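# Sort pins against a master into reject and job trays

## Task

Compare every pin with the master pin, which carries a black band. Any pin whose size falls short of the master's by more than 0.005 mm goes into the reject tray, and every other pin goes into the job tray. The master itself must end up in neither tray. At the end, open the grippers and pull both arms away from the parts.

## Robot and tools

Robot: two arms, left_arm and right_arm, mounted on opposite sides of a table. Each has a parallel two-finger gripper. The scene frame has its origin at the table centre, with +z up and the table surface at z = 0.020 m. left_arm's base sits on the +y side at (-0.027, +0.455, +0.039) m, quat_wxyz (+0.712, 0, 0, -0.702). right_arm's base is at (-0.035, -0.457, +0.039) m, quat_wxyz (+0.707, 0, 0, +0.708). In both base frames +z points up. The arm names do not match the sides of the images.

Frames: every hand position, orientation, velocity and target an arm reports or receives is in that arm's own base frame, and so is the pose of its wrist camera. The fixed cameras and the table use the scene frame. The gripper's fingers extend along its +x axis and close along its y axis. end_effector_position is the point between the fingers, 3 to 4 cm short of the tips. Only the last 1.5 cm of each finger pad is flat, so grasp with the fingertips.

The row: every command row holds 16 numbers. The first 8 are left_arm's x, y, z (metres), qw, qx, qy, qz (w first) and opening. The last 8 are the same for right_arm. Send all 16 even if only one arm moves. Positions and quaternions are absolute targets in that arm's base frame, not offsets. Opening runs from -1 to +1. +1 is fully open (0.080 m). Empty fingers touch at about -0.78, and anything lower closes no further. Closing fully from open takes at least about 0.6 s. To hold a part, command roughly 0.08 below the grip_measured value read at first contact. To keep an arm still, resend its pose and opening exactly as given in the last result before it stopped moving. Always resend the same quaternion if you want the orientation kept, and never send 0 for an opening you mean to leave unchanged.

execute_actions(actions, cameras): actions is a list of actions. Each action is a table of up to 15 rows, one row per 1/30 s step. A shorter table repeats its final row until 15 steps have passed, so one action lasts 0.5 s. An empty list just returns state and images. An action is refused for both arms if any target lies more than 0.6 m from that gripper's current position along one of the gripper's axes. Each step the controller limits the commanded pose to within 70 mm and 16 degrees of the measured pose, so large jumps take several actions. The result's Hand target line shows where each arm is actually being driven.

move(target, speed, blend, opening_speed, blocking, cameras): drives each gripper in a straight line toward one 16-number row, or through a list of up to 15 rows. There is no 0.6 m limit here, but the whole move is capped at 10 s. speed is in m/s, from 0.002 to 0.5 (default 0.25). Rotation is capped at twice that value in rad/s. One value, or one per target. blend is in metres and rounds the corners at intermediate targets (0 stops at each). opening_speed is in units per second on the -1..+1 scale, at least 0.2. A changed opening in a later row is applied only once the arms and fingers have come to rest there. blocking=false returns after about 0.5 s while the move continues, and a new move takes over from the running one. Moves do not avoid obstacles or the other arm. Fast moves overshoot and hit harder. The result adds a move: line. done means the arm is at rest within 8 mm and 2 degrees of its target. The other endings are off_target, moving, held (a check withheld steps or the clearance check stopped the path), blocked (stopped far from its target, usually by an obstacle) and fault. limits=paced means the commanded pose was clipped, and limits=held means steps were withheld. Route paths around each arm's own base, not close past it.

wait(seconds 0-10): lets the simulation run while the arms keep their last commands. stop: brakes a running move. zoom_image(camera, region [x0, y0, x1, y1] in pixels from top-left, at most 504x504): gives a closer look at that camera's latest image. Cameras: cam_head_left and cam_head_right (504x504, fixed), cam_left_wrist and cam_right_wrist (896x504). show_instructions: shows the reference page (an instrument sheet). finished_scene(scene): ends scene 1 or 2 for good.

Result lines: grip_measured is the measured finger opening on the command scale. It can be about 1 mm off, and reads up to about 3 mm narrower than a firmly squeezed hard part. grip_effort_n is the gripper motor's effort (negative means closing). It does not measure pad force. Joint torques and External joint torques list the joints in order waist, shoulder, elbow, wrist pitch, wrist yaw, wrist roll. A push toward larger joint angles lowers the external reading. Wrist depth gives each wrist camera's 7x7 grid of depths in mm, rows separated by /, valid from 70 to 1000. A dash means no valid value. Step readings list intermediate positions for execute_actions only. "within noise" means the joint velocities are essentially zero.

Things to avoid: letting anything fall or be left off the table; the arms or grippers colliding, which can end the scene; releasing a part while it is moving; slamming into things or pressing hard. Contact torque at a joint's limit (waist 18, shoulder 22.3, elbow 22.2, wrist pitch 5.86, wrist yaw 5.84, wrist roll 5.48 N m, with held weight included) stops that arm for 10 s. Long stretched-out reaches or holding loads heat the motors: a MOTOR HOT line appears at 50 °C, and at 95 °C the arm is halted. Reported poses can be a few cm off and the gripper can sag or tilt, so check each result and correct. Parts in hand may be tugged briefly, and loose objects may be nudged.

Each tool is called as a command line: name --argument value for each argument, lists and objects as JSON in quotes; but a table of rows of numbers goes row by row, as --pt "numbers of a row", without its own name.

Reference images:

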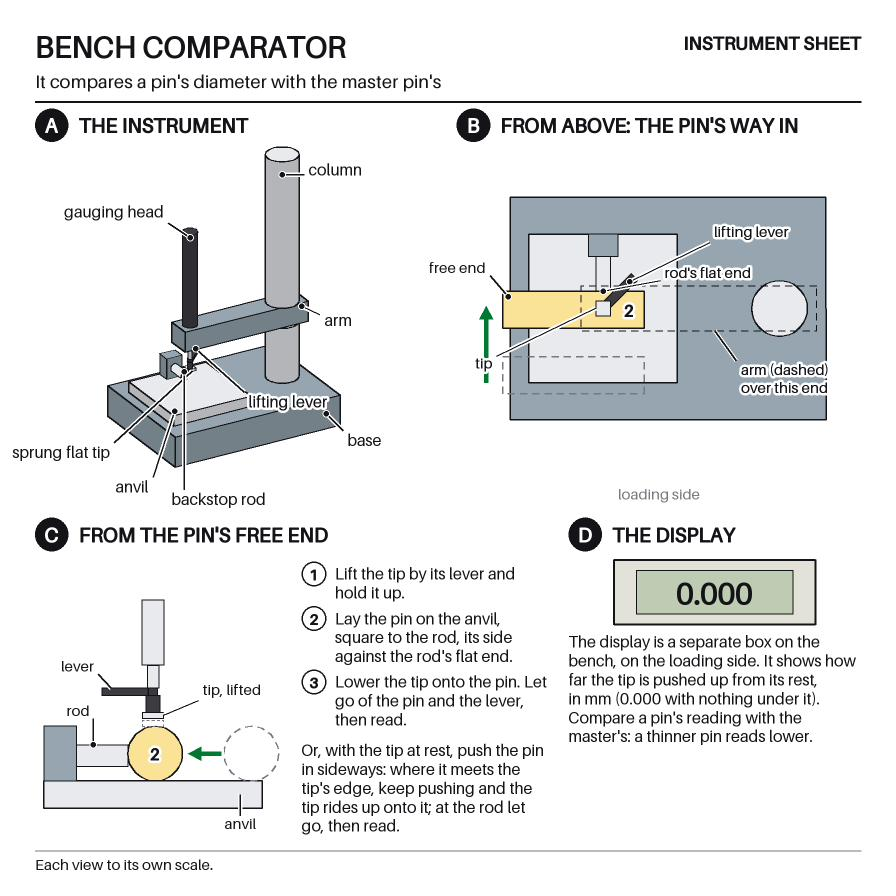

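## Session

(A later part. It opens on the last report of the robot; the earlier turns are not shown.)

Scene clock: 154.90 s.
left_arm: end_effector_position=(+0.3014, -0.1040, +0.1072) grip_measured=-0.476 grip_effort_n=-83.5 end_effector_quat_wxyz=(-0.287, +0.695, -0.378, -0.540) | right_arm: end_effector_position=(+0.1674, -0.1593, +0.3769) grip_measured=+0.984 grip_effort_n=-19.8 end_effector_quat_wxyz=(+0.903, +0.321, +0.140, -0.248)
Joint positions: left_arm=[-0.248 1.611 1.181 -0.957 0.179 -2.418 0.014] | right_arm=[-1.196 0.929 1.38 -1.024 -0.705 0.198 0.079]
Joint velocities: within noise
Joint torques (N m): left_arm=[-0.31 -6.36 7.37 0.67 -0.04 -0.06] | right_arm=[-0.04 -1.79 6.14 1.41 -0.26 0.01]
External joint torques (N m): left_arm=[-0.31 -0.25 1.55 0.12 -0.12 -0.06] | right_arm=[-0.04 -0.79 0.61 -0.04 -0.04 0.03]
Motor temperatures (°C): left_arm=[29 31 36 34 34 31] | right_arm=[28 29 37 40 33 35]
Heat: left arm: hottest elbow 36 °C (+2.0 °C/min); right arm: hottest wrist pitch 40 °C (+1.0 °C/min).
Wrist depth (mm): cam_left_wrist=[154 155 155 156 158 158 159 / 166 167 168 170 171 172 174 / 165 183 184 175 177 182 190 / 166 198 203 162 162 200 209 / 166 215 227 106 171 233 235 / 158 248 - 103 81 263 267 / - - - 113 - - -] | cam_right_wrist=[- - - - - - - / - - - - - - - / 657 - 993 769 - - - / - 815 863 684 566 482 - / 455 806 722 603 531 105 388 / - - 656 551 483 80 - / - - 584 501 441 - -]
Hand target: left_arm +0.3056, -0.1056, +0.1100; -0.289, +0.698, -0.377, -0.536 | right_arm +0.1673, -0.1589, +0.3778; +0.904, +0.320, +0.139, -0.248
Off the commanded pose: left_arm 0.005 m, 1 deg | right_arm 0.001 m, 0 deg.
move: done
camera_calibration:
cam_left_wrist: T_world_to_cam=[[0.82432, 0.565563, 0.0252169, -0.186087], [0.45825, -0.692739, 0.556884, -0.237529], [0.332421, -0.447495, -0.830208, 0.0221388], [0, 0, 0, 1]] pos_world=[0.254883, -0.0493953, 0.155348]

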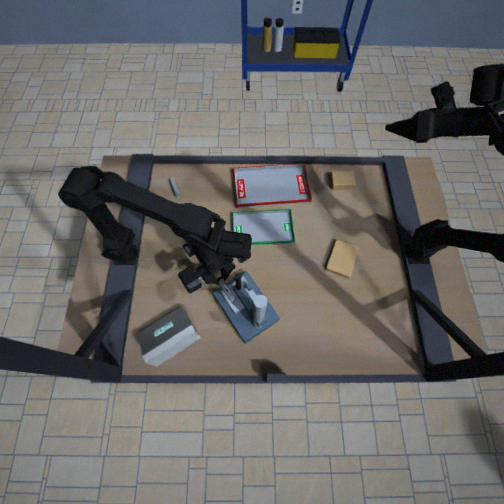

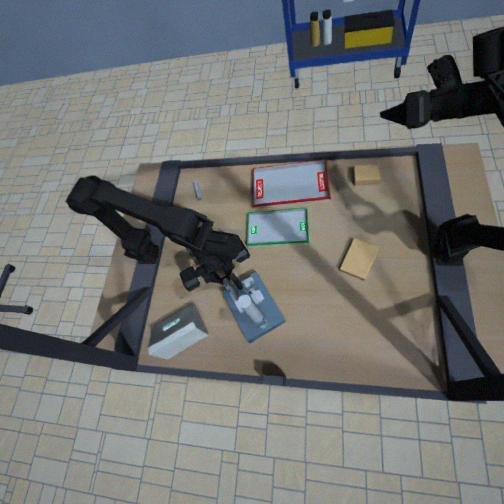

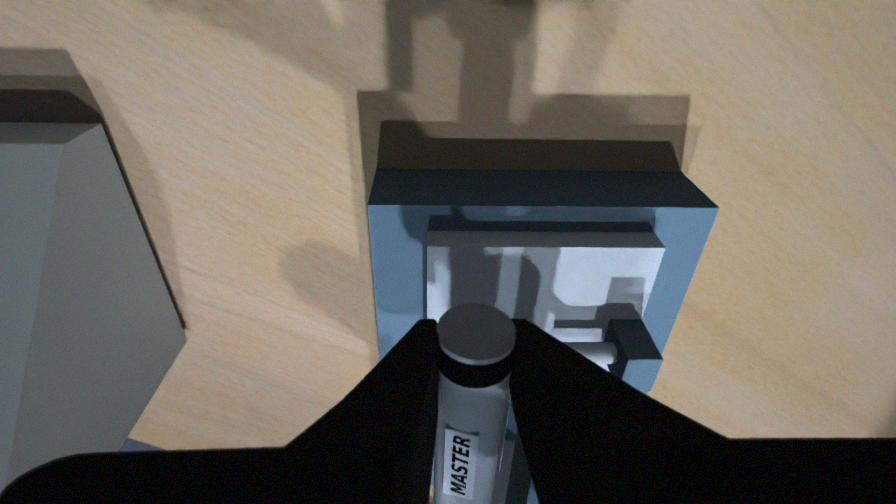

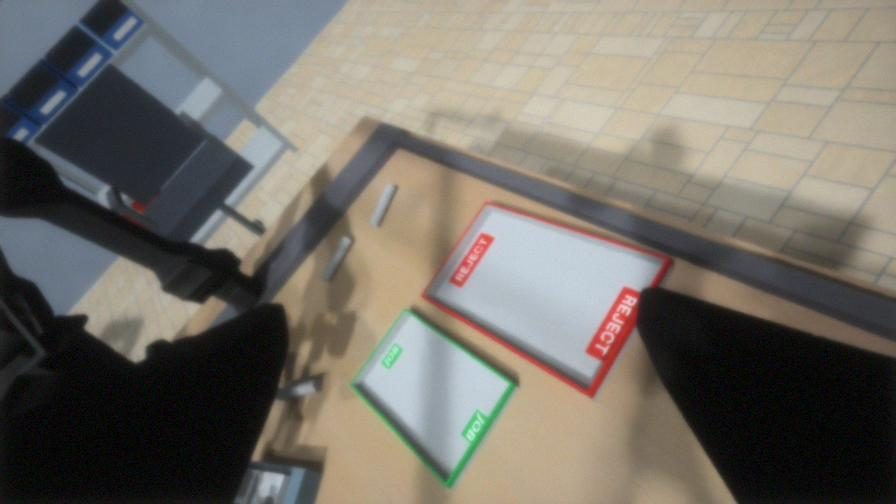

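move --pt "0.3095 -0.1072 0.065 0.2891 -0.6983 0.3768 0.5358 -0.56 0.1673 -0.1589 0.3778 0.904 0.320 0.139 -0.248 0.98" --speed 0.06 --cameras '["cam_left_wrist"]'

Scene clock: 158.83 s.
left_arm: end_effector_position=(+0.3114, -0.1070, +0.0686) grip_measured=-0.476 grip_effort_n=-83.5 end_effector_quat_wxyz=(-0.289, +0.701, -0.377, -0.532) | right_arm: end_effector_position=(+0.1674, -0.1593, +0.3769) grip_measured=+0.984 grip_effort_n=-20.7 end_effector_quat_wxyz=(+0.903, +0.321, +0.140, -0.248)
Joint positions: left_arm=[-0.25 1.674 1.085 -0.777 0.178 -2.42 0.014] | right_arm=[-1.196 0.929 1.38 -1.024 -0.705 0.198 0.079]
Joint velocities: within noise
Joint torques (N m): left_arm=[-0.32 -6.78 4.53 0.7 -0.03 -0.06] | right_arm=[-0.04 -1.79 6.14 1.41 -0.26 0.01]
External joint torques (N m): left_arm=[-0.32 -0.4 -1.06 0.13 -0.12 -0.06] | right_arm=[-0.05 -0.79 0.63 -0.03 -0.03 0.03]
Motor temperatures (°C): left_arm=[29 31 36 34 34 31] | right_arm=[28 29 37 40 33 35]
Heat: left arm: hottest elbow 36 °C (+2.0 °C/min); right arm: hottest wrist pitch 40 °C (+1.0 °C/min).
Wrist depth (mm): cam_left_wrist=[117 117 119 120 121 124 124 / 127 127 129 130 132 132 135 / 138 140 139 140 142 144 148 / 153 154 149 125 126 128 164 / 167 172 169 106 122 137 185 / 177 194 - 103 81 203 212 / - - - 113 - - -] | cam_right_wrist=[- - - - - - - / - - - - - - - / - - 980 772 - - - / 681 797 858 682 564 483 - / 449 812 722 599 529 106 389 / - - 660 551 481 80 - / - - 576 502 442 - -]
Hand target: left_arm +0.3094, -0.1072, +0.0650; -0.289, +0.698, -0.377, -0.536 | right_arm +0.1673, -0.1589, +0.3778; +0.904, +0.320, +0.139, -0.248
Off the commanded pose: left_arm 0.004 m, 1 deg | right_arm 0.001 m, 0 deg.
move: done
camera_calibration:
cam_left_wrist: T_world_to_cam=[[0.823583, 0.565793, 0.0398662, -0.192411], [0.446356, -0.689886, 0.569933, -0.219636], [0.349967, -0.451593, -0.820724, -0.021216], [0, 0, 0, 1]] pos_world=[0.263927, -0.0522397, 0.115436]
Images, in order (width x height): cam_left_wrist 896x504.

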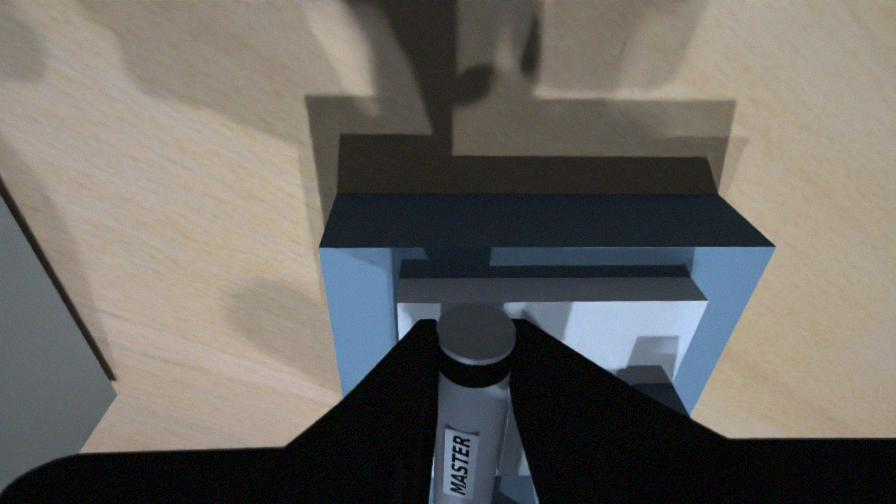

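move --pt "0.3085 -0.1072 0.057 0.2891 -0.6983 0.3768 0.5358 -0.56 0.1673 -0.1589 0.3778 0.904 0.320 0.139 -0.248 0.98" --speed 0.04 --cameras '["cam_left_wrist"]'

Scene clock: 167.90 s.
left_arm: end_effector_position=(+0.3107, -0.1071, +0.0608) grip_measured=-0.476 grip_effort_n=-83.5 end_effector_quat_wxyz=(-0.289, +0.702, -0.377, -0.531) | right_arm: end_effector_position=(+0.1674, -0.1593, +0.3769) grip_measured=+0.984 grip_effort_n=-20.2 end_effector_quat_wxyz=(+0.903, +0.321, +0.140, -0.248)
Joint positions: left_arm=[-0.251 1.682 1.06 -0.743 0.178 -2.421 0.014] | right_arm=[-1.196 0.929 1.38 -1.024 -0.705 0.198 0.079]
Joint velocities: within noise
Joint torques (N m): left_arm=[-0.33 -6.71 4.46 0.71 -0.04 -0.06] | right_arm=[-0.03 -1.8 6.13 1.41 -0.26 0.01]
External joint torques (N m): left_arm=[-0.33 -0.25 -1.17 0.11 -0.12 -0.06] | right_arm=[-0.03 -0.76 0.58 -0.05 -0.04 0.03]
Motor temperatures (°C): left_arm=[29 31 35 34 34 31] | right_arm=[28 29 38 40 33 35]
Heat: left arm: hottest elbow 35 °C (+2.0 °C/min); right arm: hottest wrist pitch 40 °C (+1.0 °C/min).
Wrist depth (mm): cam_left_wrist=[109 110 111 111 114 115 116 / 119 120 121 122 124 125 127 / 130 131 133 134 136 137 140 / 143 144 140 120 121 122 154 / 160 162 156 116 118 123 174 / 172 182 - 103 81 148 199 / - - - 113 - - -] | cam_right_wrist=[- - - - - - - / - - - - - - - / - - - 775 - - - / 672 810 848 692 560 481 - / 458 803 711 600 526 105 387 / - - 658 552 484 80 - / - - 587 505 442 - -]
Hand target: left_arm +0.3085, -0.1072, +0.0570; -0.289, +0.698, -0.377, -0.536 | right_arm +0.1673, -0.1589, +0.3778; +0.904, +0.320, +0.139, -0.248
Off the commanded pose: left_arm 0.004 m, 1 deg | right_arm 0.001 m, 0 deg.
move: done
camera_calibration:
cam_left_wrist: T_world_to_cam=[[0.823561, 0.565786, 0.0404147, -0.191482], [0.445801, -0.689671, 0.570627, -0.214754], [0.350725, -0.45193, -0.820214, -0.0276989], [0, 0, 0, 1]] pos_world=[0.26315, -0.0522898, 0.107564]
Images, in order (width x height): cam_left_wrist 896x504.

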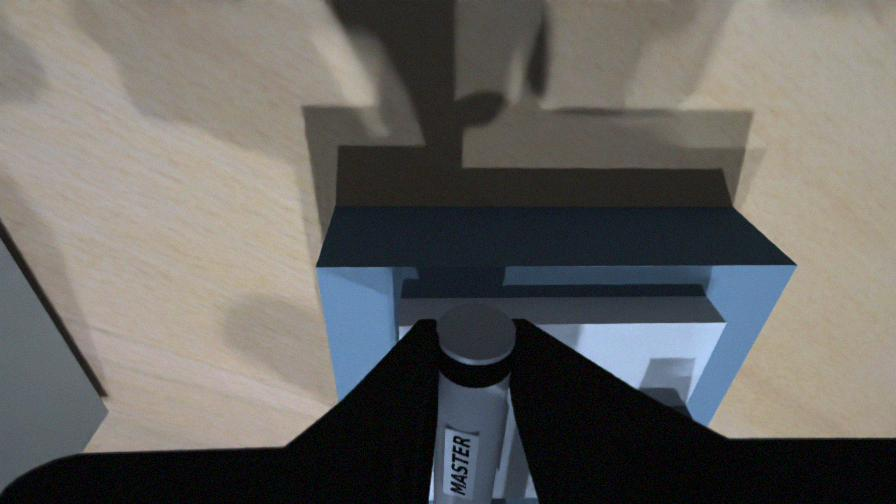

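move --pt "0.3080 -0.1072 0.0545 0.2891 -0.6983 0.3768 0.5358 -0.56 0.1673 -0.1589 0.3778 0.904 0.320 0.139 -0.248 0.98" --speed 0.03 --cameras '["cam_left_wrist"]'

zoom_image --camera "cam_left_wrist" --region '[300, 250, 800, 504]'

Scene clock: 173.77 s.
left_arm: end_effector_position=(+0.3106, -0.1070, +0.0596) grip_measured=-0.476 grip_effort_n=-83.5 end_effector_quat_wxyz=(-0.289, +0.702, -0.376, -0.531) | right_arm: end_effector_position=(+0.1674, -0.1593, +0.3769) grip_measured=+0.984 grip_effort_n=-20.2 end_effector_quat_wxyz=(+0.903, +0.321, +0.140, -0.248)
Joint positions: left_arm=[-0.251 1.682 1.055 -0.736 0.177 -2.421 0.014] | right_arm=[-1.196 0.929 1.38 -1.024 -0.705 0.198 0.079]
Joint velocities: within noise
Joint torques (N m): left_arm=[-0.36 -6.48 4.17 0.95 -0.04 -0.06] | right_arm=[-0.04 -1.79 6.14 1.41 -0.26 0.01]
External joint torques (N m): left_arm=[-0.34 -0.13 -1.37 0.36 -0.12 -0.06] | right_arm=[-0.02 -0.76 0.62 -0.03 -0.04 0.03]
Motor temperatures (°C): left_arm=[29 32 34 34 34 31] | right_arm=[28 29 38 40 33 35]
Heat: left arm: hottest elbow 34 °C (+1.0 °C/min); right arm: hottest wrist pitch 40 °C (+1.0 °C/min).
Wrist depth (mm): cam_left_wrist=[109 110 111 110 113 114 116 / 118 119 120 122 123 124 126 / 129 130 132 133 135 137 139 / 142 144 139 119 121 122 154 / 159 161 155 116 118 122 174 / 171 181 - 103 81 151 199 / - - - 113 - - -] | cam_right_wrist=[- - - - - - - / - - - - - - - / - - 992 768 - - - / 668 812 862 689 559 481 - / 454 805 721 599 531 105 388 / - - 656 556 486 80 - / - - 584 496 446 - -]
Hand target: left_arm +0.3080, -0.1071, +0.0546; -0.289, +0.698, -0.377, -0.536 | right_arm +0.1673, -0.1589, +0.3778; +0.904, +0.320, +0.139, -0.248
Off the commanded pose: left_arm 0.006 m, 1 deg | right_arm 0.001 m, 0 deg.
move: done
camera_calibration:
cam_left_wrist: T_world_to_cam=[[0.823233, 0.56616, 0.0418466, -0.191355], [0.445048, -0.689375, 0.571571, -0.213784], [0.352449, -0.451912, -0.819485, -0.0291741], [0, 0, 0, 1]] pos_world=[0.262956, -0.0522237, 0.106292]
Images, in order (width x height): cam_left_wrist 896x504.

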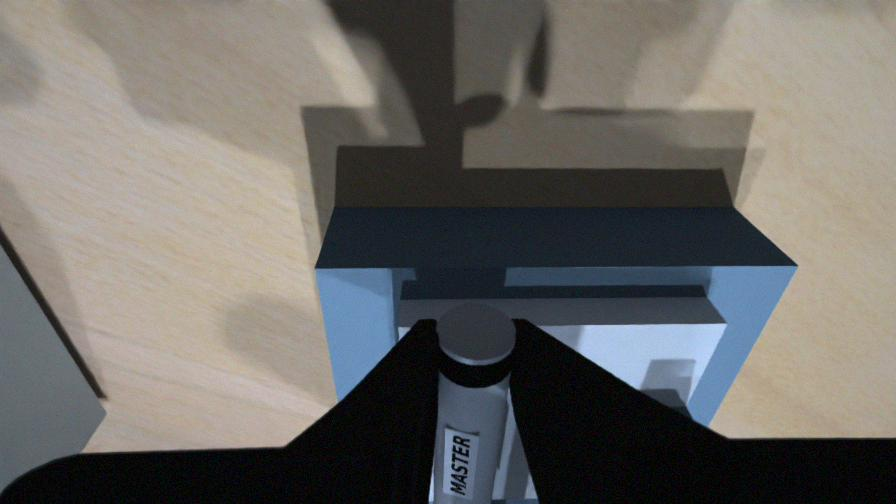

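Scaled by 1.008 from the camera's 896x504 image, which has a finer 1280x720 frame.

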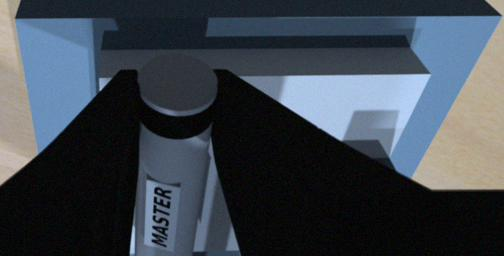

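move --pt "0.3164 -0.0981 0.0555 0.2891 -0.6983 0.3768 0.5358 -0.56 0.1673 -0.1589 0.3778 0.904 0.320 0.139 -0.248 0.98" --speed 0.04

Scene clock: 179.93 s.
left_arm: end_effector_position=(+0.3134, -0.1033, +0.0592) grip_measured=-0.476 grip_effort_n=-83.5 end_effector_quat_wxyz=(-0.288, +0.700, -0.384, -0.529) | right_arm: end_effector_position=(+0.1674, -0.1593, +0.3769) grip_measured=+0.984 grip_effort_n=-20.2 end_effector_quat_wxyz=(+0.903, +0.321, +0.140, -0.248)
Joint positions: left_arm=[-0.23 1.694 1.066 -0.744 0.194 -2.391 0.014] | right_arm=[-1.196 0.929 1.38 -1.024 -0.705 0.198 0.079]
Joint velocities: within noise
Joint torques (N m): left_arm=[1.02 -5.4 6.14 0.48 -0.35 0.09] | right_arm=[-0.03 -1.8 6.14 1.41 -0.26 0.01]
External joint torques (N m): left_arm=[1.04 1.07 0.57 -0.11 -0.44 0.09] | right_arm=[-0.06 -0.84 0.64 -0.03 -0.03 0.03]
Motor temperatures (°C): left_arm=[29 32 34 34 34 31] | right_arm=[28 29 38 40 33 35]
Heat: left arm: hottest elbow 34 °C (+2.0 °C/min); right arm: hottest wrist pitch 40 °C (+1.0 °C/min).
Wrist depth (mm): cam_left_wrist=[109 110 111 110 112 113 114 / 119 119 120 121 122 123 124 / 130 131 132 133 134 136 137 / 144 145 125 121 122 123 153 / 161 162 130 117 118 122 172 / 174 184 - 103 81 185 197 / - - - 113 - - -] | cam_right_wrist=[- - - - - - - / - - - - - - - / - - - 776 - - - / 678 804 856 680 558 488 - / 449 813 712 609 528 105 387 / - - 661 555 485 80 - / - - 577 507 439 - -]
Hand target: left_arm +0.3162, -0.0982, +0.0555; -0.289, +0.698, -0.377, -0.536 | right_arm +0.1673, -0.1589, +0.3778; +0.904, +0.320, +0.139, -0.248
Off the commanded pose: left_arm 0.007 m, 1 deg | right_arm 0.001 m, 0 deg.
move: done
camera_calibration:
cam_left_wrist: T_world_to_cam=[[0.830457, 0.556139, 0.032421, -0.198487], [0.439303, -0.689557, 0.575781, -0.21067], [0.34257, -0.463918, -0.816961, -0.0271553], [0, 0, 0, 1]] pos_world=[0.266685, -0.0474802, 0.10555]

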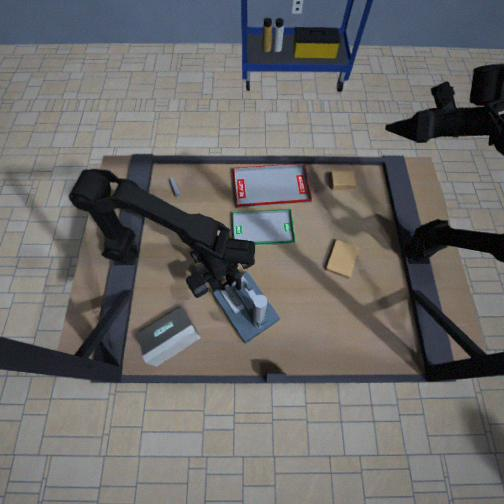

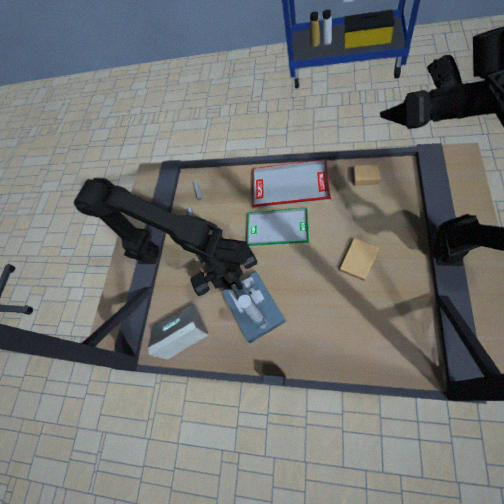

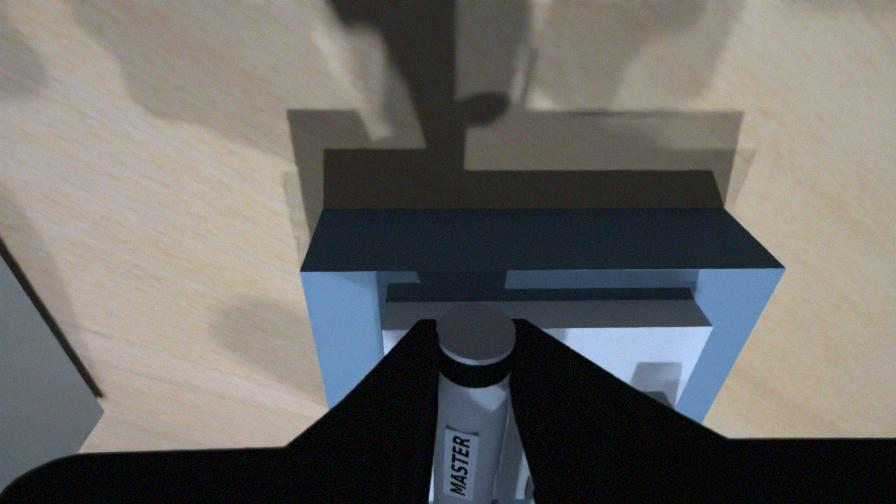

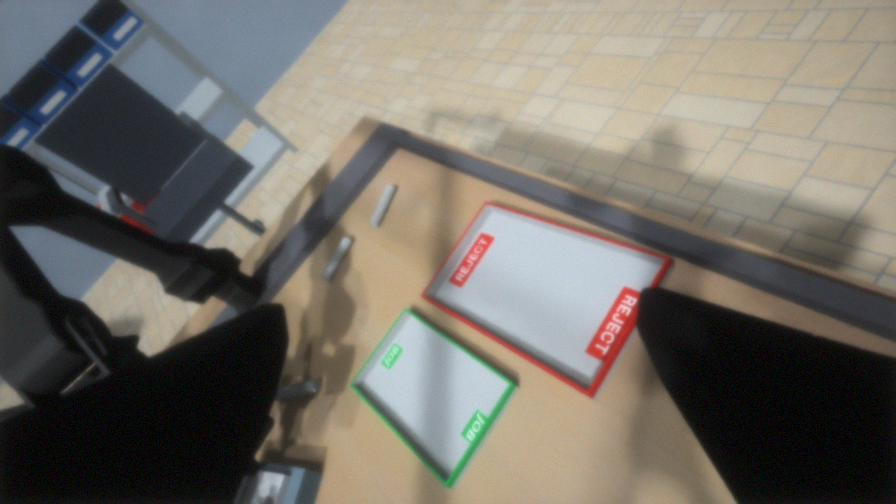

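move --pt "0.3231 -0.0937 0.0560 0.2891 -0.6983 0.3768 0.5358 -0.56 0.1673 -0.1589 0.3778 0.904 0.320 0.139 -0.248 0.98" --speed 0.04 --cameras '["cam_left_wrist"]'

Scene clock: 185.30 s.
left_arm: end_effector_position=(+0.3196, -0.0986, +0.0594) grip_measured=-0.476 grip_effort_n=-83.5 end_effector_quat_wxyz=(-0.288, +0.699, -0.384, -0.530) | right_arm: end_effector_position=(+0.1674, -0.1593, +0.3769) grip_measured=+0.984 grip_effort_n=-20.2 end_effector_quat_wxyz=(+0.903, +0.321, +0.140, -0.248)
Joint positions: left_arm=[-0.211 1.714 1.091 -0.754 0.197 -2.372 0.014] | right_arm=[-1.196 0.929 1.38 -1.024 -0.705 0.198 0.079]
Joint velocities: within noise
Joint torques (N m): left_arm=[1.01 -5.57 6.33 0.56 -0.33 0.09] | right_arm=[-0.03 -1.79 6.14 1.41 -0.26 0.01]
External joint torques (N m): left_arm=[1.01 1.13 0.71 -0.03 -0.42 0.09] | right_arm=[-0.04 -0.77 0.58 -0.05 -0.03 0.03]
Motor temperatures (°C): left_arm=[29 32 35 34 34 31] | right_arm=[28 29 38 40 33 35]
Heat: left arm: hottest elbow 35 °C (+2.0 °C/min); right arm: hottest wrist pitch 40 °C (+1.0 °C/min).
Wrist depth (mm): cam_left_wrist=[109 110 111 110 113 113 114 / 119 120 120 121 123 124 124 / 130 131 132 133 135 136 137 / 144 145 121 122 123 129 153 / 161 163 123 118 119 130 171 / 179 184 - 103 81 189 197 / - - - 113 - - -] | cam_right_wrist=[- - - - - - - / - - - - - - - / - - - 770 - - - / 652 795 867 687 556 484 - / 444 808 709 597 530 106 386 / - - 655 550 483 80 - / - - 583 496 443 - -]
Hand target: left_arm +0.3230, -0.0937, +0.0561; -0.289, +0.698, -0.377, -0.536 | right_arm +0.1673, -0.1589, +0.3778; +0.904, +0.320, +0.139, -0.248
Off the commanded pose: left_arm 0.007 m, 1 deg | right_arm 0.001 m, 0 deg.
move: done
camera_calibration:
cam_left_wrist: T_world_to_cam=[[0.830198, 0.556567, 0.0316848, -0.206027], [0.440747, -0.690113, 0.574009, -0.210663], [0.34134, -0.462576, -0.818236, -0.0263078], [0, 0, 0, 1]] pos_world=[0.272872, -0.0428834, 0.105925]
Images, in order (width x height): cam_left_wrist 896x504.

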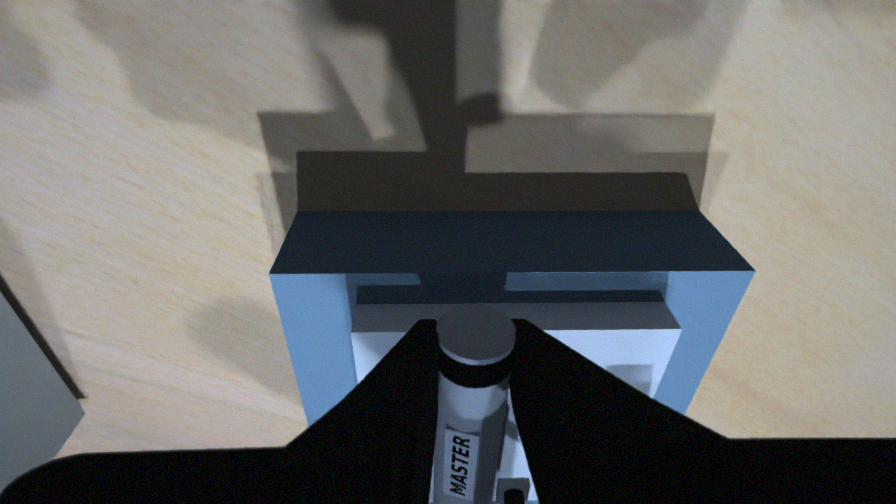

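move --pt "0.3281 -0.0904 0.0560 0.2891 -0.6983 0.3768 0.5358 -0.56 0.1673 -0.1589 0.3778 0.904 0.320 0.139 -0.248 0.98" --speed 0.04 --cameras '["cam_left_wrist"]'

zoom_image --camera "cam_left_wrist" --region '[400, 350, 700, 504]'

Scene clock: 192.40 s.
left_arm: end_effector_position=(+0.3230, -0.0962, +0.0593) grip_measured=-0.476 grip_effort_n=-83.5 end_effector_quat_wxyz=(-0.289, +0.697, -0.385, -0.531) | right_arm: end_effector_position=(+0.1674, -0.1593, +0.3769) grip_measured=+0.984 grip_effort_n=-20.2 end_effector_quat_wxyz=(+0.903, +0.321, +0.140, -0.248)
Joint positions: left_arm=[-0.201 1.728 1.108 -0.763 0.2 -2.358 0.014] | right_arm=[-1.196 0.929 1.38 -1.024 -0.705 0.198 0.079]
Joint velocities: within noise
Joint torques (N m): left_arm=[1.29 -5.46 6.54 0.82 -0.33 0.09] | right_arm=[-0.04 -1.79 6.14 1.41 -0.26 0.01]
External joint torques (N m): left_arm=[1.28 1.28 0.98 0.26 -0.42 0.09] | right_arm=[-0.03 -0.8 0.62 -0.04 -0.04 0.03]
Motor temperatures (°C): left_arm=[29 32 34 34 34 31] | right_arm=[28 29 38 40 33 35]
Heat: left arm: hottest elbow 34 °C (+0.0 °C/min); right arm: hottest wrist pitch 40 °C (+1.0 °C/min).
Wrist depth (mm): cam_left_wrist=[110 110 111 110 112 113 114 / 119 120 120 122 122 124 124 / 131 131 132 133 134 136 137 / 144 145 122 122 123 129 153 / 161 163 119 118 119 133 171 / 182 183 - 100 81 189 196 / - - - 113 - - -] | cam_right_wrist=[- - - - - - - / - - - - - - - / - - - 772 - - - / 658 809 869 681 560 485 - / 440 818 710 603 533 105 387 / - - 650 553 486 80 - / - - 583 499 445 - -]
Hand target: left_arm +0.3279, -0.0904, +0.0560; -0.289, +0.698, -0.377, -0.536 | right_arm +0.1673, -0.1589, +0.3778; +0.904, +0.320, +0.139, -0.248
Off the commanded pose: left_arm 0.008 m, 1 deg | right_arm 0.001 m, 0 deg.
move: done
camera_calibration:
cam_left_wrist: T_world_to_cam=[[0.832213, 0.553698, 0.0289899, -0.210992], [0.440507, -0.692028, 0.571883, -0.210497], [0.336712, -0.463159, -0.819823, -0.0248698], [0, 0, 0, 1]] pos_world=[0.27669, -0.0403625, 0.106107]
Images, in order (width x height): cam_left_wrist 896x504.

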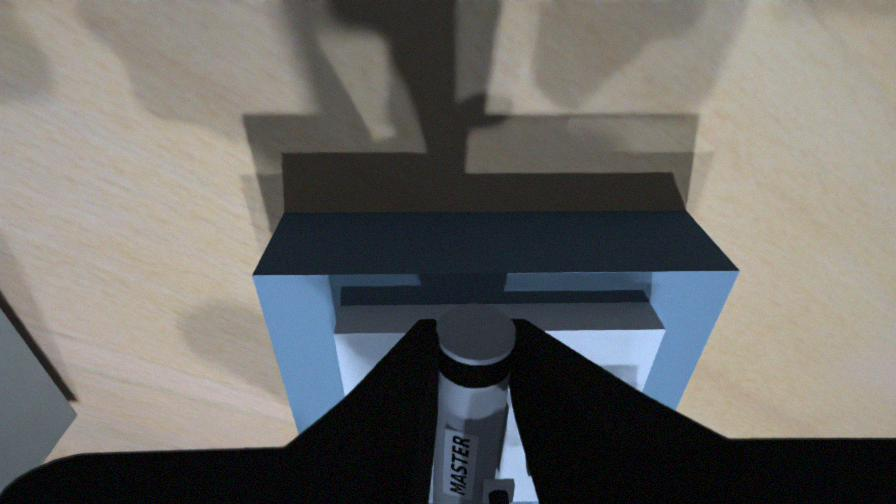

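Scaled by 1.680 from the camera's 896x504 image, which has a finer 1280x720 frame.

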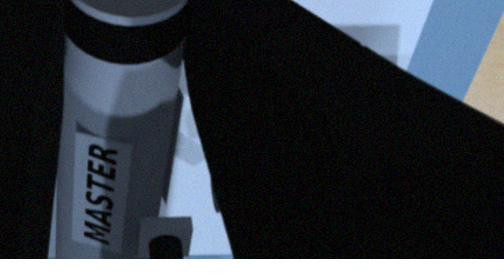

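move --pt "0.3348 -0.0860 0.0560 0.2891 -0.6983 0.3768 0.5358 -0.56 0.1673 -0.1589 0.3778 0.904 0.320 0.139 -0.248 0.98" --speed 0.04 --cameras '["cam_left_wrist"]'

zoom_image --camera "cam_left_wrist" --region '[400, 350, 700, 504]'

Scene clock: 196.90 s.
left_arm: end_effector_position=(+0.3301, -0.0919, +0.0596) grip_measured=-0.476 grip_effort_n=-83.5 end_effector_quat_wxyz=(-0.288, +0.698, -0.385, -0.531) | right_arm: end_effector_position=(+0.1674, -0.1593, +0.3769) grip_measured=+0.984 grip_effort_n=-19.8 end_effector_quat_wxyz=(+0.903, +0.321, +0.140, -0.248)
Joint positions: left_arm=[-0.183 1.75 1.135 -0.771 0.203 -2.341 0.014] | right_arm=[-1.196 0.929 1.38 -1.024 -0.705 0.198 0.079]
Joint velocities: within noise
Joint torques (N m): left_arm=[1.22 -5.67 6.46 0.78 -0.35 0.09] | right_arm=[-0.03 -1.79 6.13 1.41 -0.26 0.01]
External joint torques (N m): left_arm=[1.26 1.25 0.93 0.24 -0.45 0.09] | right_arm=[-0.04 -0.86 0.62 -0.05 -0.04 0.03]
Motor temperatures (°C): left_arm=[29 32 34 34 34 31] | right_arm=[28 29 38 40 33 35]
Heat: left arm: hottest elbow 34 °C (+0.0 °C/min); right arm: hottest wrist pitch 40 °C (+1.0 °C/min).
Wrist depth (mm): cam_left_wrist=[110 110 111 110 112 113 114 / 119 120 120 122 122 124 124 / 131 131 133 133 134 136 137 / 144 142 121 122 122 145 152 / 161 162 117 118 119 169 171 / 182 184 136 100 81 193 196 / - - - 113 - - -] | cam_right_wrist=[- - - - - - - / - - - - - - - / - - - 768 - - - / 652 804 859 678 558 484 - / 436 801 707 603 530 106 386 / - - 647 551 485 80 - / - - 578 502 443 - -]
Hand target: left_arm +0.3346, -0.0860, +0.0561; -0.289, +0.698, -0.377, -0.536 | right_arm +0.1673, -0.1589, +0.3778; +0.904, +0.320, +0.139, -0.248
Off the commanded pose: left_arm 0.008 m, 1 deg | right_arm 0.001 m, 0 deg.
move: done
camera_calibration:
cam_left_wrist: T_world_to_cam=[[0.831789, 0.55431, 0.0294651, -0.219175], [0.440371, -0.691267, 0.572907, -0.210696], [0.337936, -0.463562, -0.819091, -0.0255515], [0, 0, 0, 1]] pos_world=[0.283726, -0.036001, 0.106238]
Images, in order (width x height): cam_left_wrist 896x504.

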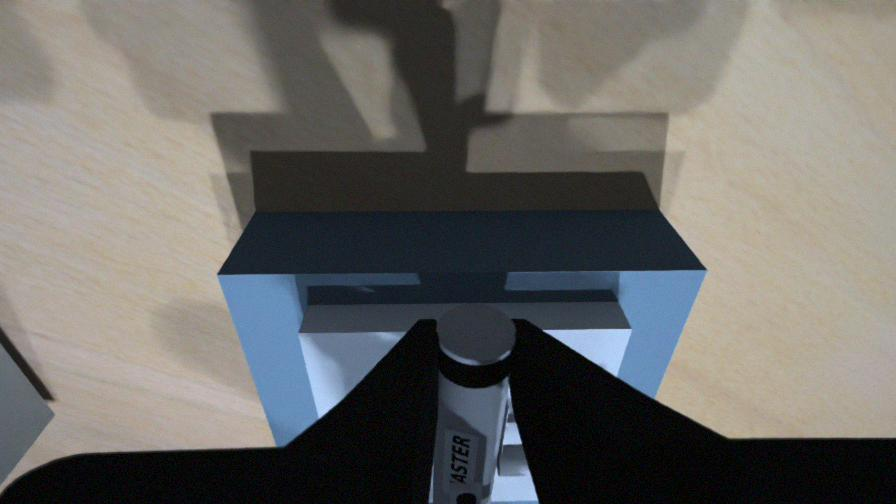

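Scaled by 1.680 from the camera's 896x504 image, which has a finer 1280x720 frame.

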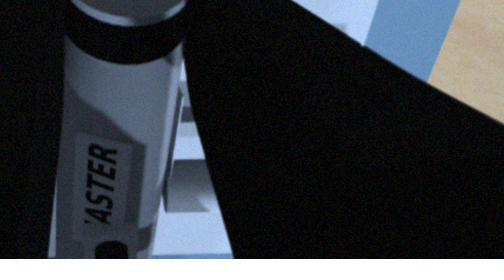

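move --pt "0.3365 -0.0850 0.0565 0.2891 -0.6983 0.3768 0.5358 -0.56 0.1673 -0.1589 0.3778 0.904 0.320 0.139 -0.248 0.98" --speed 0.04 --cameras '["cam_left_wrist"]'

zoom_image --camera "cam_left_wrist" --region '[400, 350, 700, 504]'

Scene clock: 200.83 s.
left_arm: end_effector_position=(+0.3307, -0.0916, +0.0597) grip_measured=-0.476 grip_effort_n=-83.5 end_effector_quat_wxyz=(-0.289, +0.697, -0.386, -0.531) | right_arm: end_effector_position=(+0.1674, -0.1593, +0.3769) grip_measured=+0.984 grip_effort_n=-19.8 end_effector_quat_wxyz=(+0.903, +0.321, +0.140, -0.248)
Joint positions: left_arm=[-0.181 1.754 1.141 -0.777 0.205 -2.336 0.014] | right_arm=[-1.196 0.929 1.38 -1.024 -0.705 0.198 0.079]
Joint velocities: within noise
Joint torques (N m): left_arm=[1.45 -5.67 6.66 0.92 -0.37 0.08] | right_arm=[-0.02 -1.79 6.13 1.41 -0.26 0.01]
External joint torques (N m): left_arm=[1.45 1.27 1.11 0.38 -0.46 0.08] | right_arm=[-0.02 -0.91 0.68 -0.03 -0.04 0.03]
Motor temperatures (°C): left_arm=[29 32 34 34 34 31] | right_arm=[28 29 38 40 33 35]
Heat: left arm: hottest elbow 34 °C (-1.0 °C/min); right arm: hottest wrist pitch 40 °C (+1.0 °C/min).
Wrist depth (mm): cam_left_wrist=[110 110 111 110 113 113 114 / 119 120 121 122 122 123 124 / 131 132 133 133 134 136 137 / 145 142 121 122 122 147 152 / 162 163 117 118 119 168 170 / 183 184 - 100 81 192 195 / - - - 113 - - -] | cam_right_wrist=[- - - - - - - / - - - - - - - / - - 996 780 - - - / 650 806 853 681 565 484 - / 434 810 708 598 532 105 387 / - - 647 551 485 80 - / - - 581 502 441 - -]
Hand target: left_arm +0.3363, -0.0850, +0.0566; -0.289, +0.698, -0.377, -0.536 | right_arm +0.1673, -0.1589, +0.3778; +0.904, +0.320, +0.139, -0.248
Off the commanded pose: left_arm 0.009 m, 1 deg | right_arm 0.001 m, 0 deg.
move: off_target (left_arm)
camera_calibration:
cam_left_wrist: T_world_to_cam=[[0.83359, 0.551729, 0.0269005, -0.220473], [0.440104, -0.692793, 0.571268, -0.210784], [0.333821, -0.464364, -0.820323, -0.0241846], [0, 0, 0, 1]] pos_world=[0.284624, -0.0356183, 0.106505]
Images, in order (width x height): cam_left_wrist 896x504.

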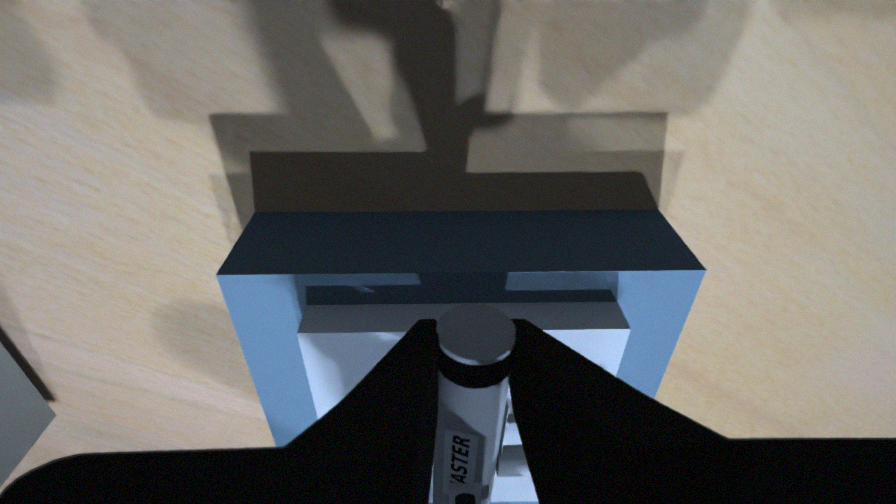

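Scaled by 1.680 from the camera's 896x504 image, which has a finer 1280x720 frame.

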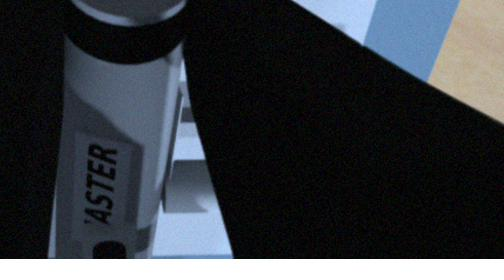

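move --pt "0.3340 -0.0875 0.0590 0.2891 -0.6983 0.3768 0.5358 -0.10 0.1673 -0.1589 0.3778 0.904 0.320 0.139 -0.248 0.98" --speed 0.04 --opening_speed 0.6 --cameras '["cam_left_wrist"]'

zoom_image --camera "cam_left_wrist" --region '[400, 304, 600, 504]'

Scene clock: 212.03 s.
left_arm: end_effector_position=(+0.3314, -0.0889, +0.0593) grip_measured=-0.104 grip_effort_n=14.2 end_effector_quat_wxyz=(-0.289, +0.697, -0.380, -0.534) | right_arm: end_effector_position=(+0.1674, -0.1593, +0.3769) grip_measured=+0.984 grip_effort_n=-19.8 end_effector_quat_wxyz=(+0.903, +0.321, +0.140, -0.248)
Joint positions: left_arm=[-0.177 1.755 1.141 -0.776 0.195 -2.341 0.03] | right_arm=[-1.196 0.929 1.38 -1.024 -0.705 0.198 0.079]
Joint velocities: within noise
Joint torques (N m): left_arm=[0.26 -7.07 6.34 0.44 -0.1 -0.06] | right_arm=[-0.03 -1.8 6.14 1.41 -0.26 0.01]
External joint torques (N m): left_arm=[0.28 -0.08 0.74 -0.12 -0.19 -0.06] | right_arm=[-0.02 -0.86 0.68 -0.03 -0.04 0.03]
Motor temperatures (°C): left_arm=[29 33 34 35 34 31] | right_arm=[28 29 38 40 33 35]
Heat: left arm: hottest wrist pitch 35 °C (+1.0 °C/min); right arm: hottest wrist pitch 40 °C (+0.0 °C/min).
Wrist depth (mm): cam_left_wrist=[109 110 110 110 112 113 114 / 118 119 120 121 122 123 124 / 130 130 132 132 134 135 137 / 143 141 125 127 128 147 152 / 159 157 117 117 119 167 169 / 180 177 - 103 82 186 194 / - - - 121 88 - -] | cam_right_wrist=[- - - - - - - / - - - - - - - / - - 994 787 - - - / 655 812 869 686 563 484 - / 434 803 719 604 531 105 390 / - - 651 548 484 80 - / - - 574 497 443 - -]
Hand target: left_arm +0.3340, -0.0875, +0.0590; -0.289, +0.698, -0.377, -0.536 | right_arm +0.1673, -0.1589, +0.3778; +0.904, +0.320, +0.139, -0.248
Off the commanded pose: left_arm 0.003 m, 0 deg | right_arm 0.001 m, 0 deg.
move: done
camera_calibration:
cam_left_wrist: T_world_to_cam=[[0.827627, 0.56036, 0.0321051, -0.220166], [0.447204, -0.692905, 0.56559, -0.211008], [0.33918, -0.45374, -0.824062, -0.024083], [0, 0, 0, 1]] pos_world=[0.284747, -0.033764, 0.106567]
Images, in order (width x height): cam_left_wrist 896x504.

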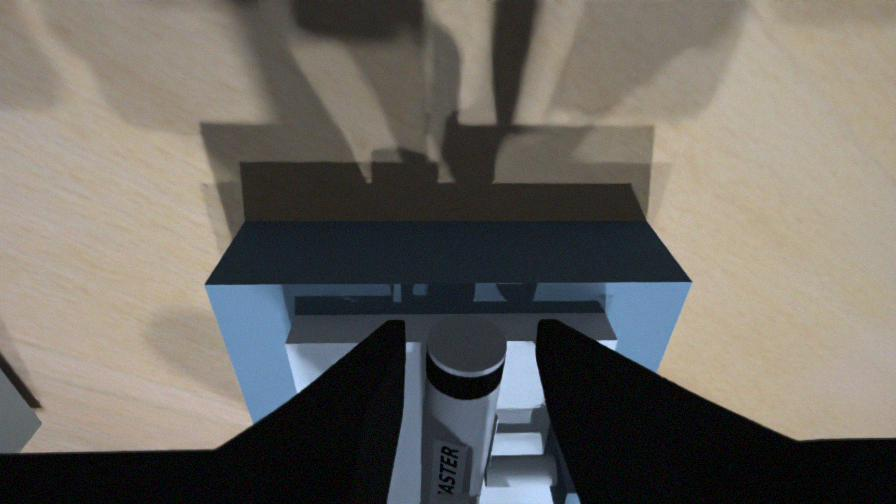

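Scaled by 2.520 from the camera's 896x504 image, which has a finer 1280x720 frame.

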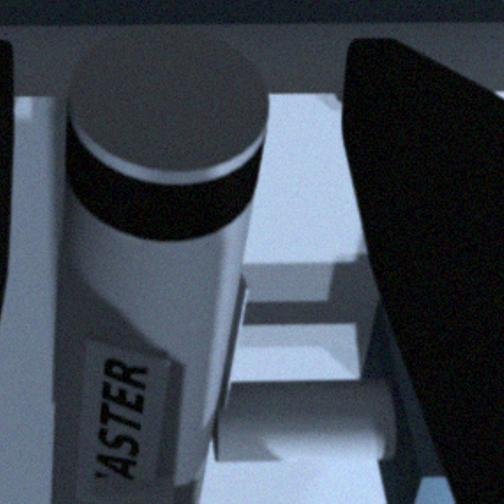

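move --pt "0.3260 -0.0735 0.125 0.2891 -0.6983 0.3768 0.5358 -0.10 0.1673 -0.1589 0.3778 0.904 0.320 0.139 -0.248 0.98" --pt "0.230 -0.080 0.18 0.2891 -0.6983 0.3768 0.5358 0.3 0.1673 -0.1589 0.3778 0.904 0.320 0.139 -0.248 0.98" --speed '[0.08, 0.2]' --cameras '["cam_left_wrist", "cam_head_left"]'

Scene clock: 218.57 s.
left_arm: end_effector_position=(+0.2329, -0.0806, +0.1822) grip_measured=+0.296 grip_effort_n=14.2 end_effector_quat_wxyz=(-0.288, +0.701, -0.377, -0.532) | right_arm: end_effector_position=(+0.1674, -0.1593, +0.3769) grip_measured=+0.984 grip_effort_n=-20.2 end_effector_quat_wxyz=(+0.903, +0.321, +0.140, -0.248)
Joint positions: left_arm=[-0.22 1.313 1.211 -1.271 0.186 -2.391 0.048] | right_arm=[-1.196 0.929 1.38 -1.024 -0.705 0.198 0.079]
Joint velocities: within noise
Joint torques (N m): left_arm=[-0.33 -5.28 4.43 0.35 -0.1 -0.06] | right_arm=[-0.03 -1.79 6.14 1.41 -0.26 0.01]
External joint torques (N m): left_arm=[-0.3 -1.36 -1.4 -0.21 -0.2 -0.06] | right_arm=[-0.03 -0.87 0.67 -0.04 -0.04 0.03]
Motor temperatures (°C): left_arm=[29 33 34 34 34 31] | right_arm=[28 29 38 40 33 35]
Heat: left arm: hottest elbow 34 °C (-2.0 °C/min); right arm: hottest wrist pitch 40 °C (+0.0 °C/min).
Wrist depth (mm): cam_left_wrist=[221 223 225 223 219 232 232 / 241 241 245 248 250 253 256 / 249 251 263 270 272 277 282 / 234 237 287 288 259 304 313 / 227 230 274 323 269 348 353 / 222 - 95 373 99 80 402 / - - - 432 294 - -] | cam_right_wrist=[- - - - - - - / - - - - - - - / 681 - - 780 - - - / - 772 845 682 560 483 - / 491 814 710 608 533 105 389 / - - 654 553 486 80 - / - - 585 507 440 - -]
Hand target: left_arm +0.2300, -0.0800, +0.1800; -0.289, +0.698, -0.377, -0.536 | right_arm +0.1673, -0.1589, +0.3778; +0.904, +0.320, +0.139, -0.248
Off the commanded pose: left_arm 0.004 m, 1 deg | right_arm 0.001 m, 0 deg.
move: done
camera_calibration:
cam_left_wrist: T_world_to_cam=[[0.82375, 0.565736, 0.0371396, -0.146776], [0.447559, -0.689093, 0.569949, -0.231259], [0.348033, -0.452873, -0.82084, 0.111797], [0, 0, 0, 1]] pos_world=[0.1855, -0.025693, 0.229025]
Images, in order (width x height): cam_head_left 504x504, cam_left_wrist 896x504.

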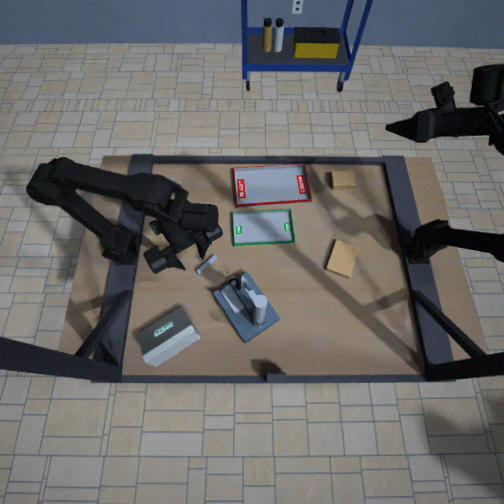

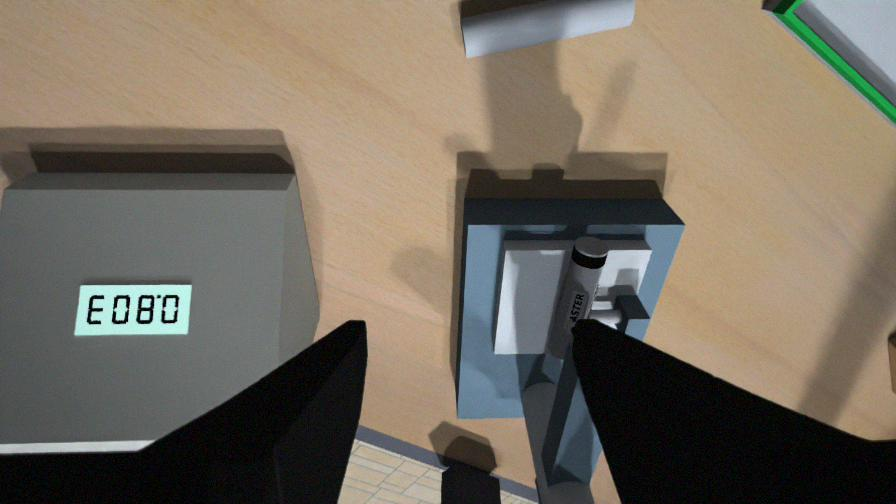

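zoom_image --camera "cam_left_wrist" --region '[60, 270, 210, 350]'

zoom_image --camera "cam_left_wrist" --region '[450, 180, 700, 430]'

Scaled by 3.360 from the camera's 896x504 image, which has a finer 1280x720 frame.

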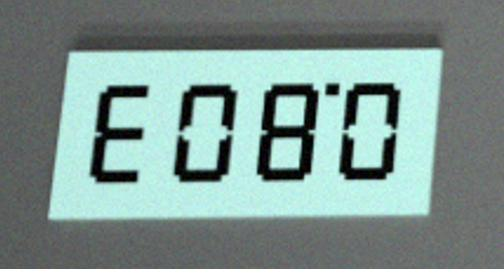

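Scaled by 2.016 from the camera's 896x504 image, which has a finer 1280x720 frame.

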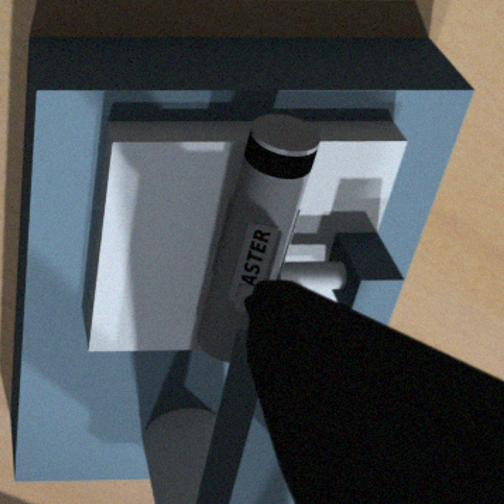

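move --pt "0.3240 -0.0735 0.12 0.2891 -0.6983 0.3768 0.5358 -0.05 0.1673 -0.1589 0.3778 0.904 0.320 0.139 -0.248 0.98" --pt "0.3300 -0.0885 0.064 0.2891 -0.6983 0.3768 0.5358 -0.05 0.1673 -0.1589 0.3778 0.904 0.320 0.139 -0.248 0.98" --speed '[0.2, 0.06]' --blend 0.01 --cameras '["cam_left_wrist"]'

Scene clock: 229.47 s.
left_arm: end_effector_position=(+0.3333, -0.0881, +0.0700) grip_measured=-0.047 grip_effort_n=-18.8 end_effector_quat_wxyz=(-0.291, +0.704, -0.375, -0.529) | right_arm: end_effector_position=(+0.1674, -0.1593, +0.3769) grip_measured=+0.984 grip_effort_n=-20.2 end_effector_quat_wxyz=(+0.903, +0.321, +0.140, -0.248)
Joint positions: left_arm=[-0.176 1.732 1.157 -0.795 0.19 -2.346 0.033] | right_arm=[-1.196 0.929 1.38 -1.024 -0.705 0.198 0.079]
Joint velocities: within noise
Joint torques (N m): left_arm=[-0.33 -6.74 4.26 0.6 0.04 -0.07] | right_arm=[-0.03 -1.78 6.14 1.41 -0.26 0.01]
External joint torques (N m): left_arm=[-0.37 0.13 -1.4 0.02 -0.04 -0.07] | right_arm=[-0.03 -0.81 0.61 -0.05 -0.04 0.03]
Motor temperatures (°C): left_arm=[29 33 34 34 34 31] | right_arm=[28 29 38 40 33 35]
Heat: left arm: hottest elbow 34 °C (-1.0 °C/min); right arm: hottest wrist pitch 40 °C (+0.0 °C/min).
Wrist depth (mm): cam_left_wrist=[117 118 119 121 122 124 126 / 127 128 130 131 134 134 137 / 139 141 142 144 146 149 151 / 153 154 126 129 132 164 168 / 171 172 124 108 127 186 189 / 194 191 - 118 83 203 216 / - - - 152 83 - -] | cam_right_wrist=[- - - - - - - / - - - - - - - / - - 989 789 - - - / 657 798 863 689 560 485 - / 429 819 709 604 533 105 388 / - - 660 553 486 80 - / - - 573 506 443 - -]
Hand target: left_arm +0.3299, -0.0885, +0.0641; -0.289, +0.698, -0.377, -0.536 | right_arm +0.1673, -0.1589, +0.3778; +0.904, +0.320, +0.139, -0.248
Off the commanded pose: left_arm 0.007 m, 1 deg | right_arm 0.001 m, 0 deg.
move: done
camera_calibration:
cam_left_wrist: T_world_to_cam=[[0.823172, 0.565731, 0.0483356, -0.2216], [0.440931, -0.690565, 0.573323, -0.215591], [0.357726, -0.450631, -0.817902, -0.0218873], [0, 0, 0, 1]] pos_world=[0.285305, -0.0333769, 0.116413]
Images, in order (width x height): cam_left_wrist 896x504.

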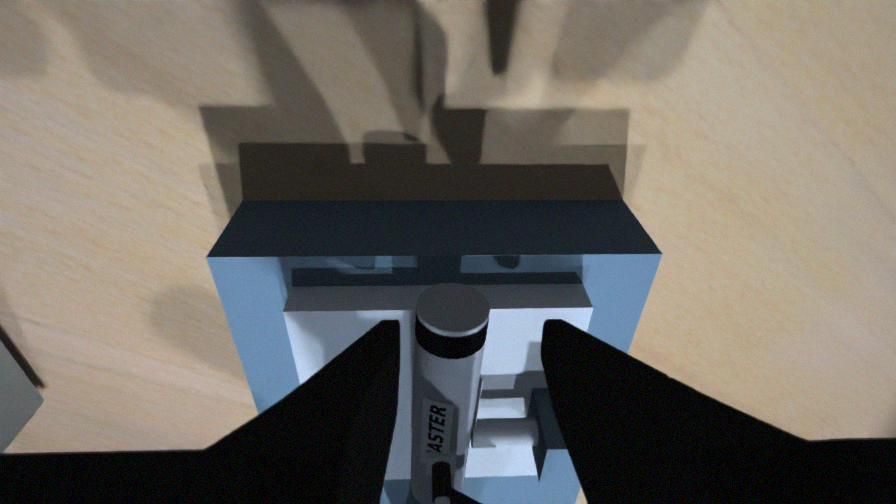

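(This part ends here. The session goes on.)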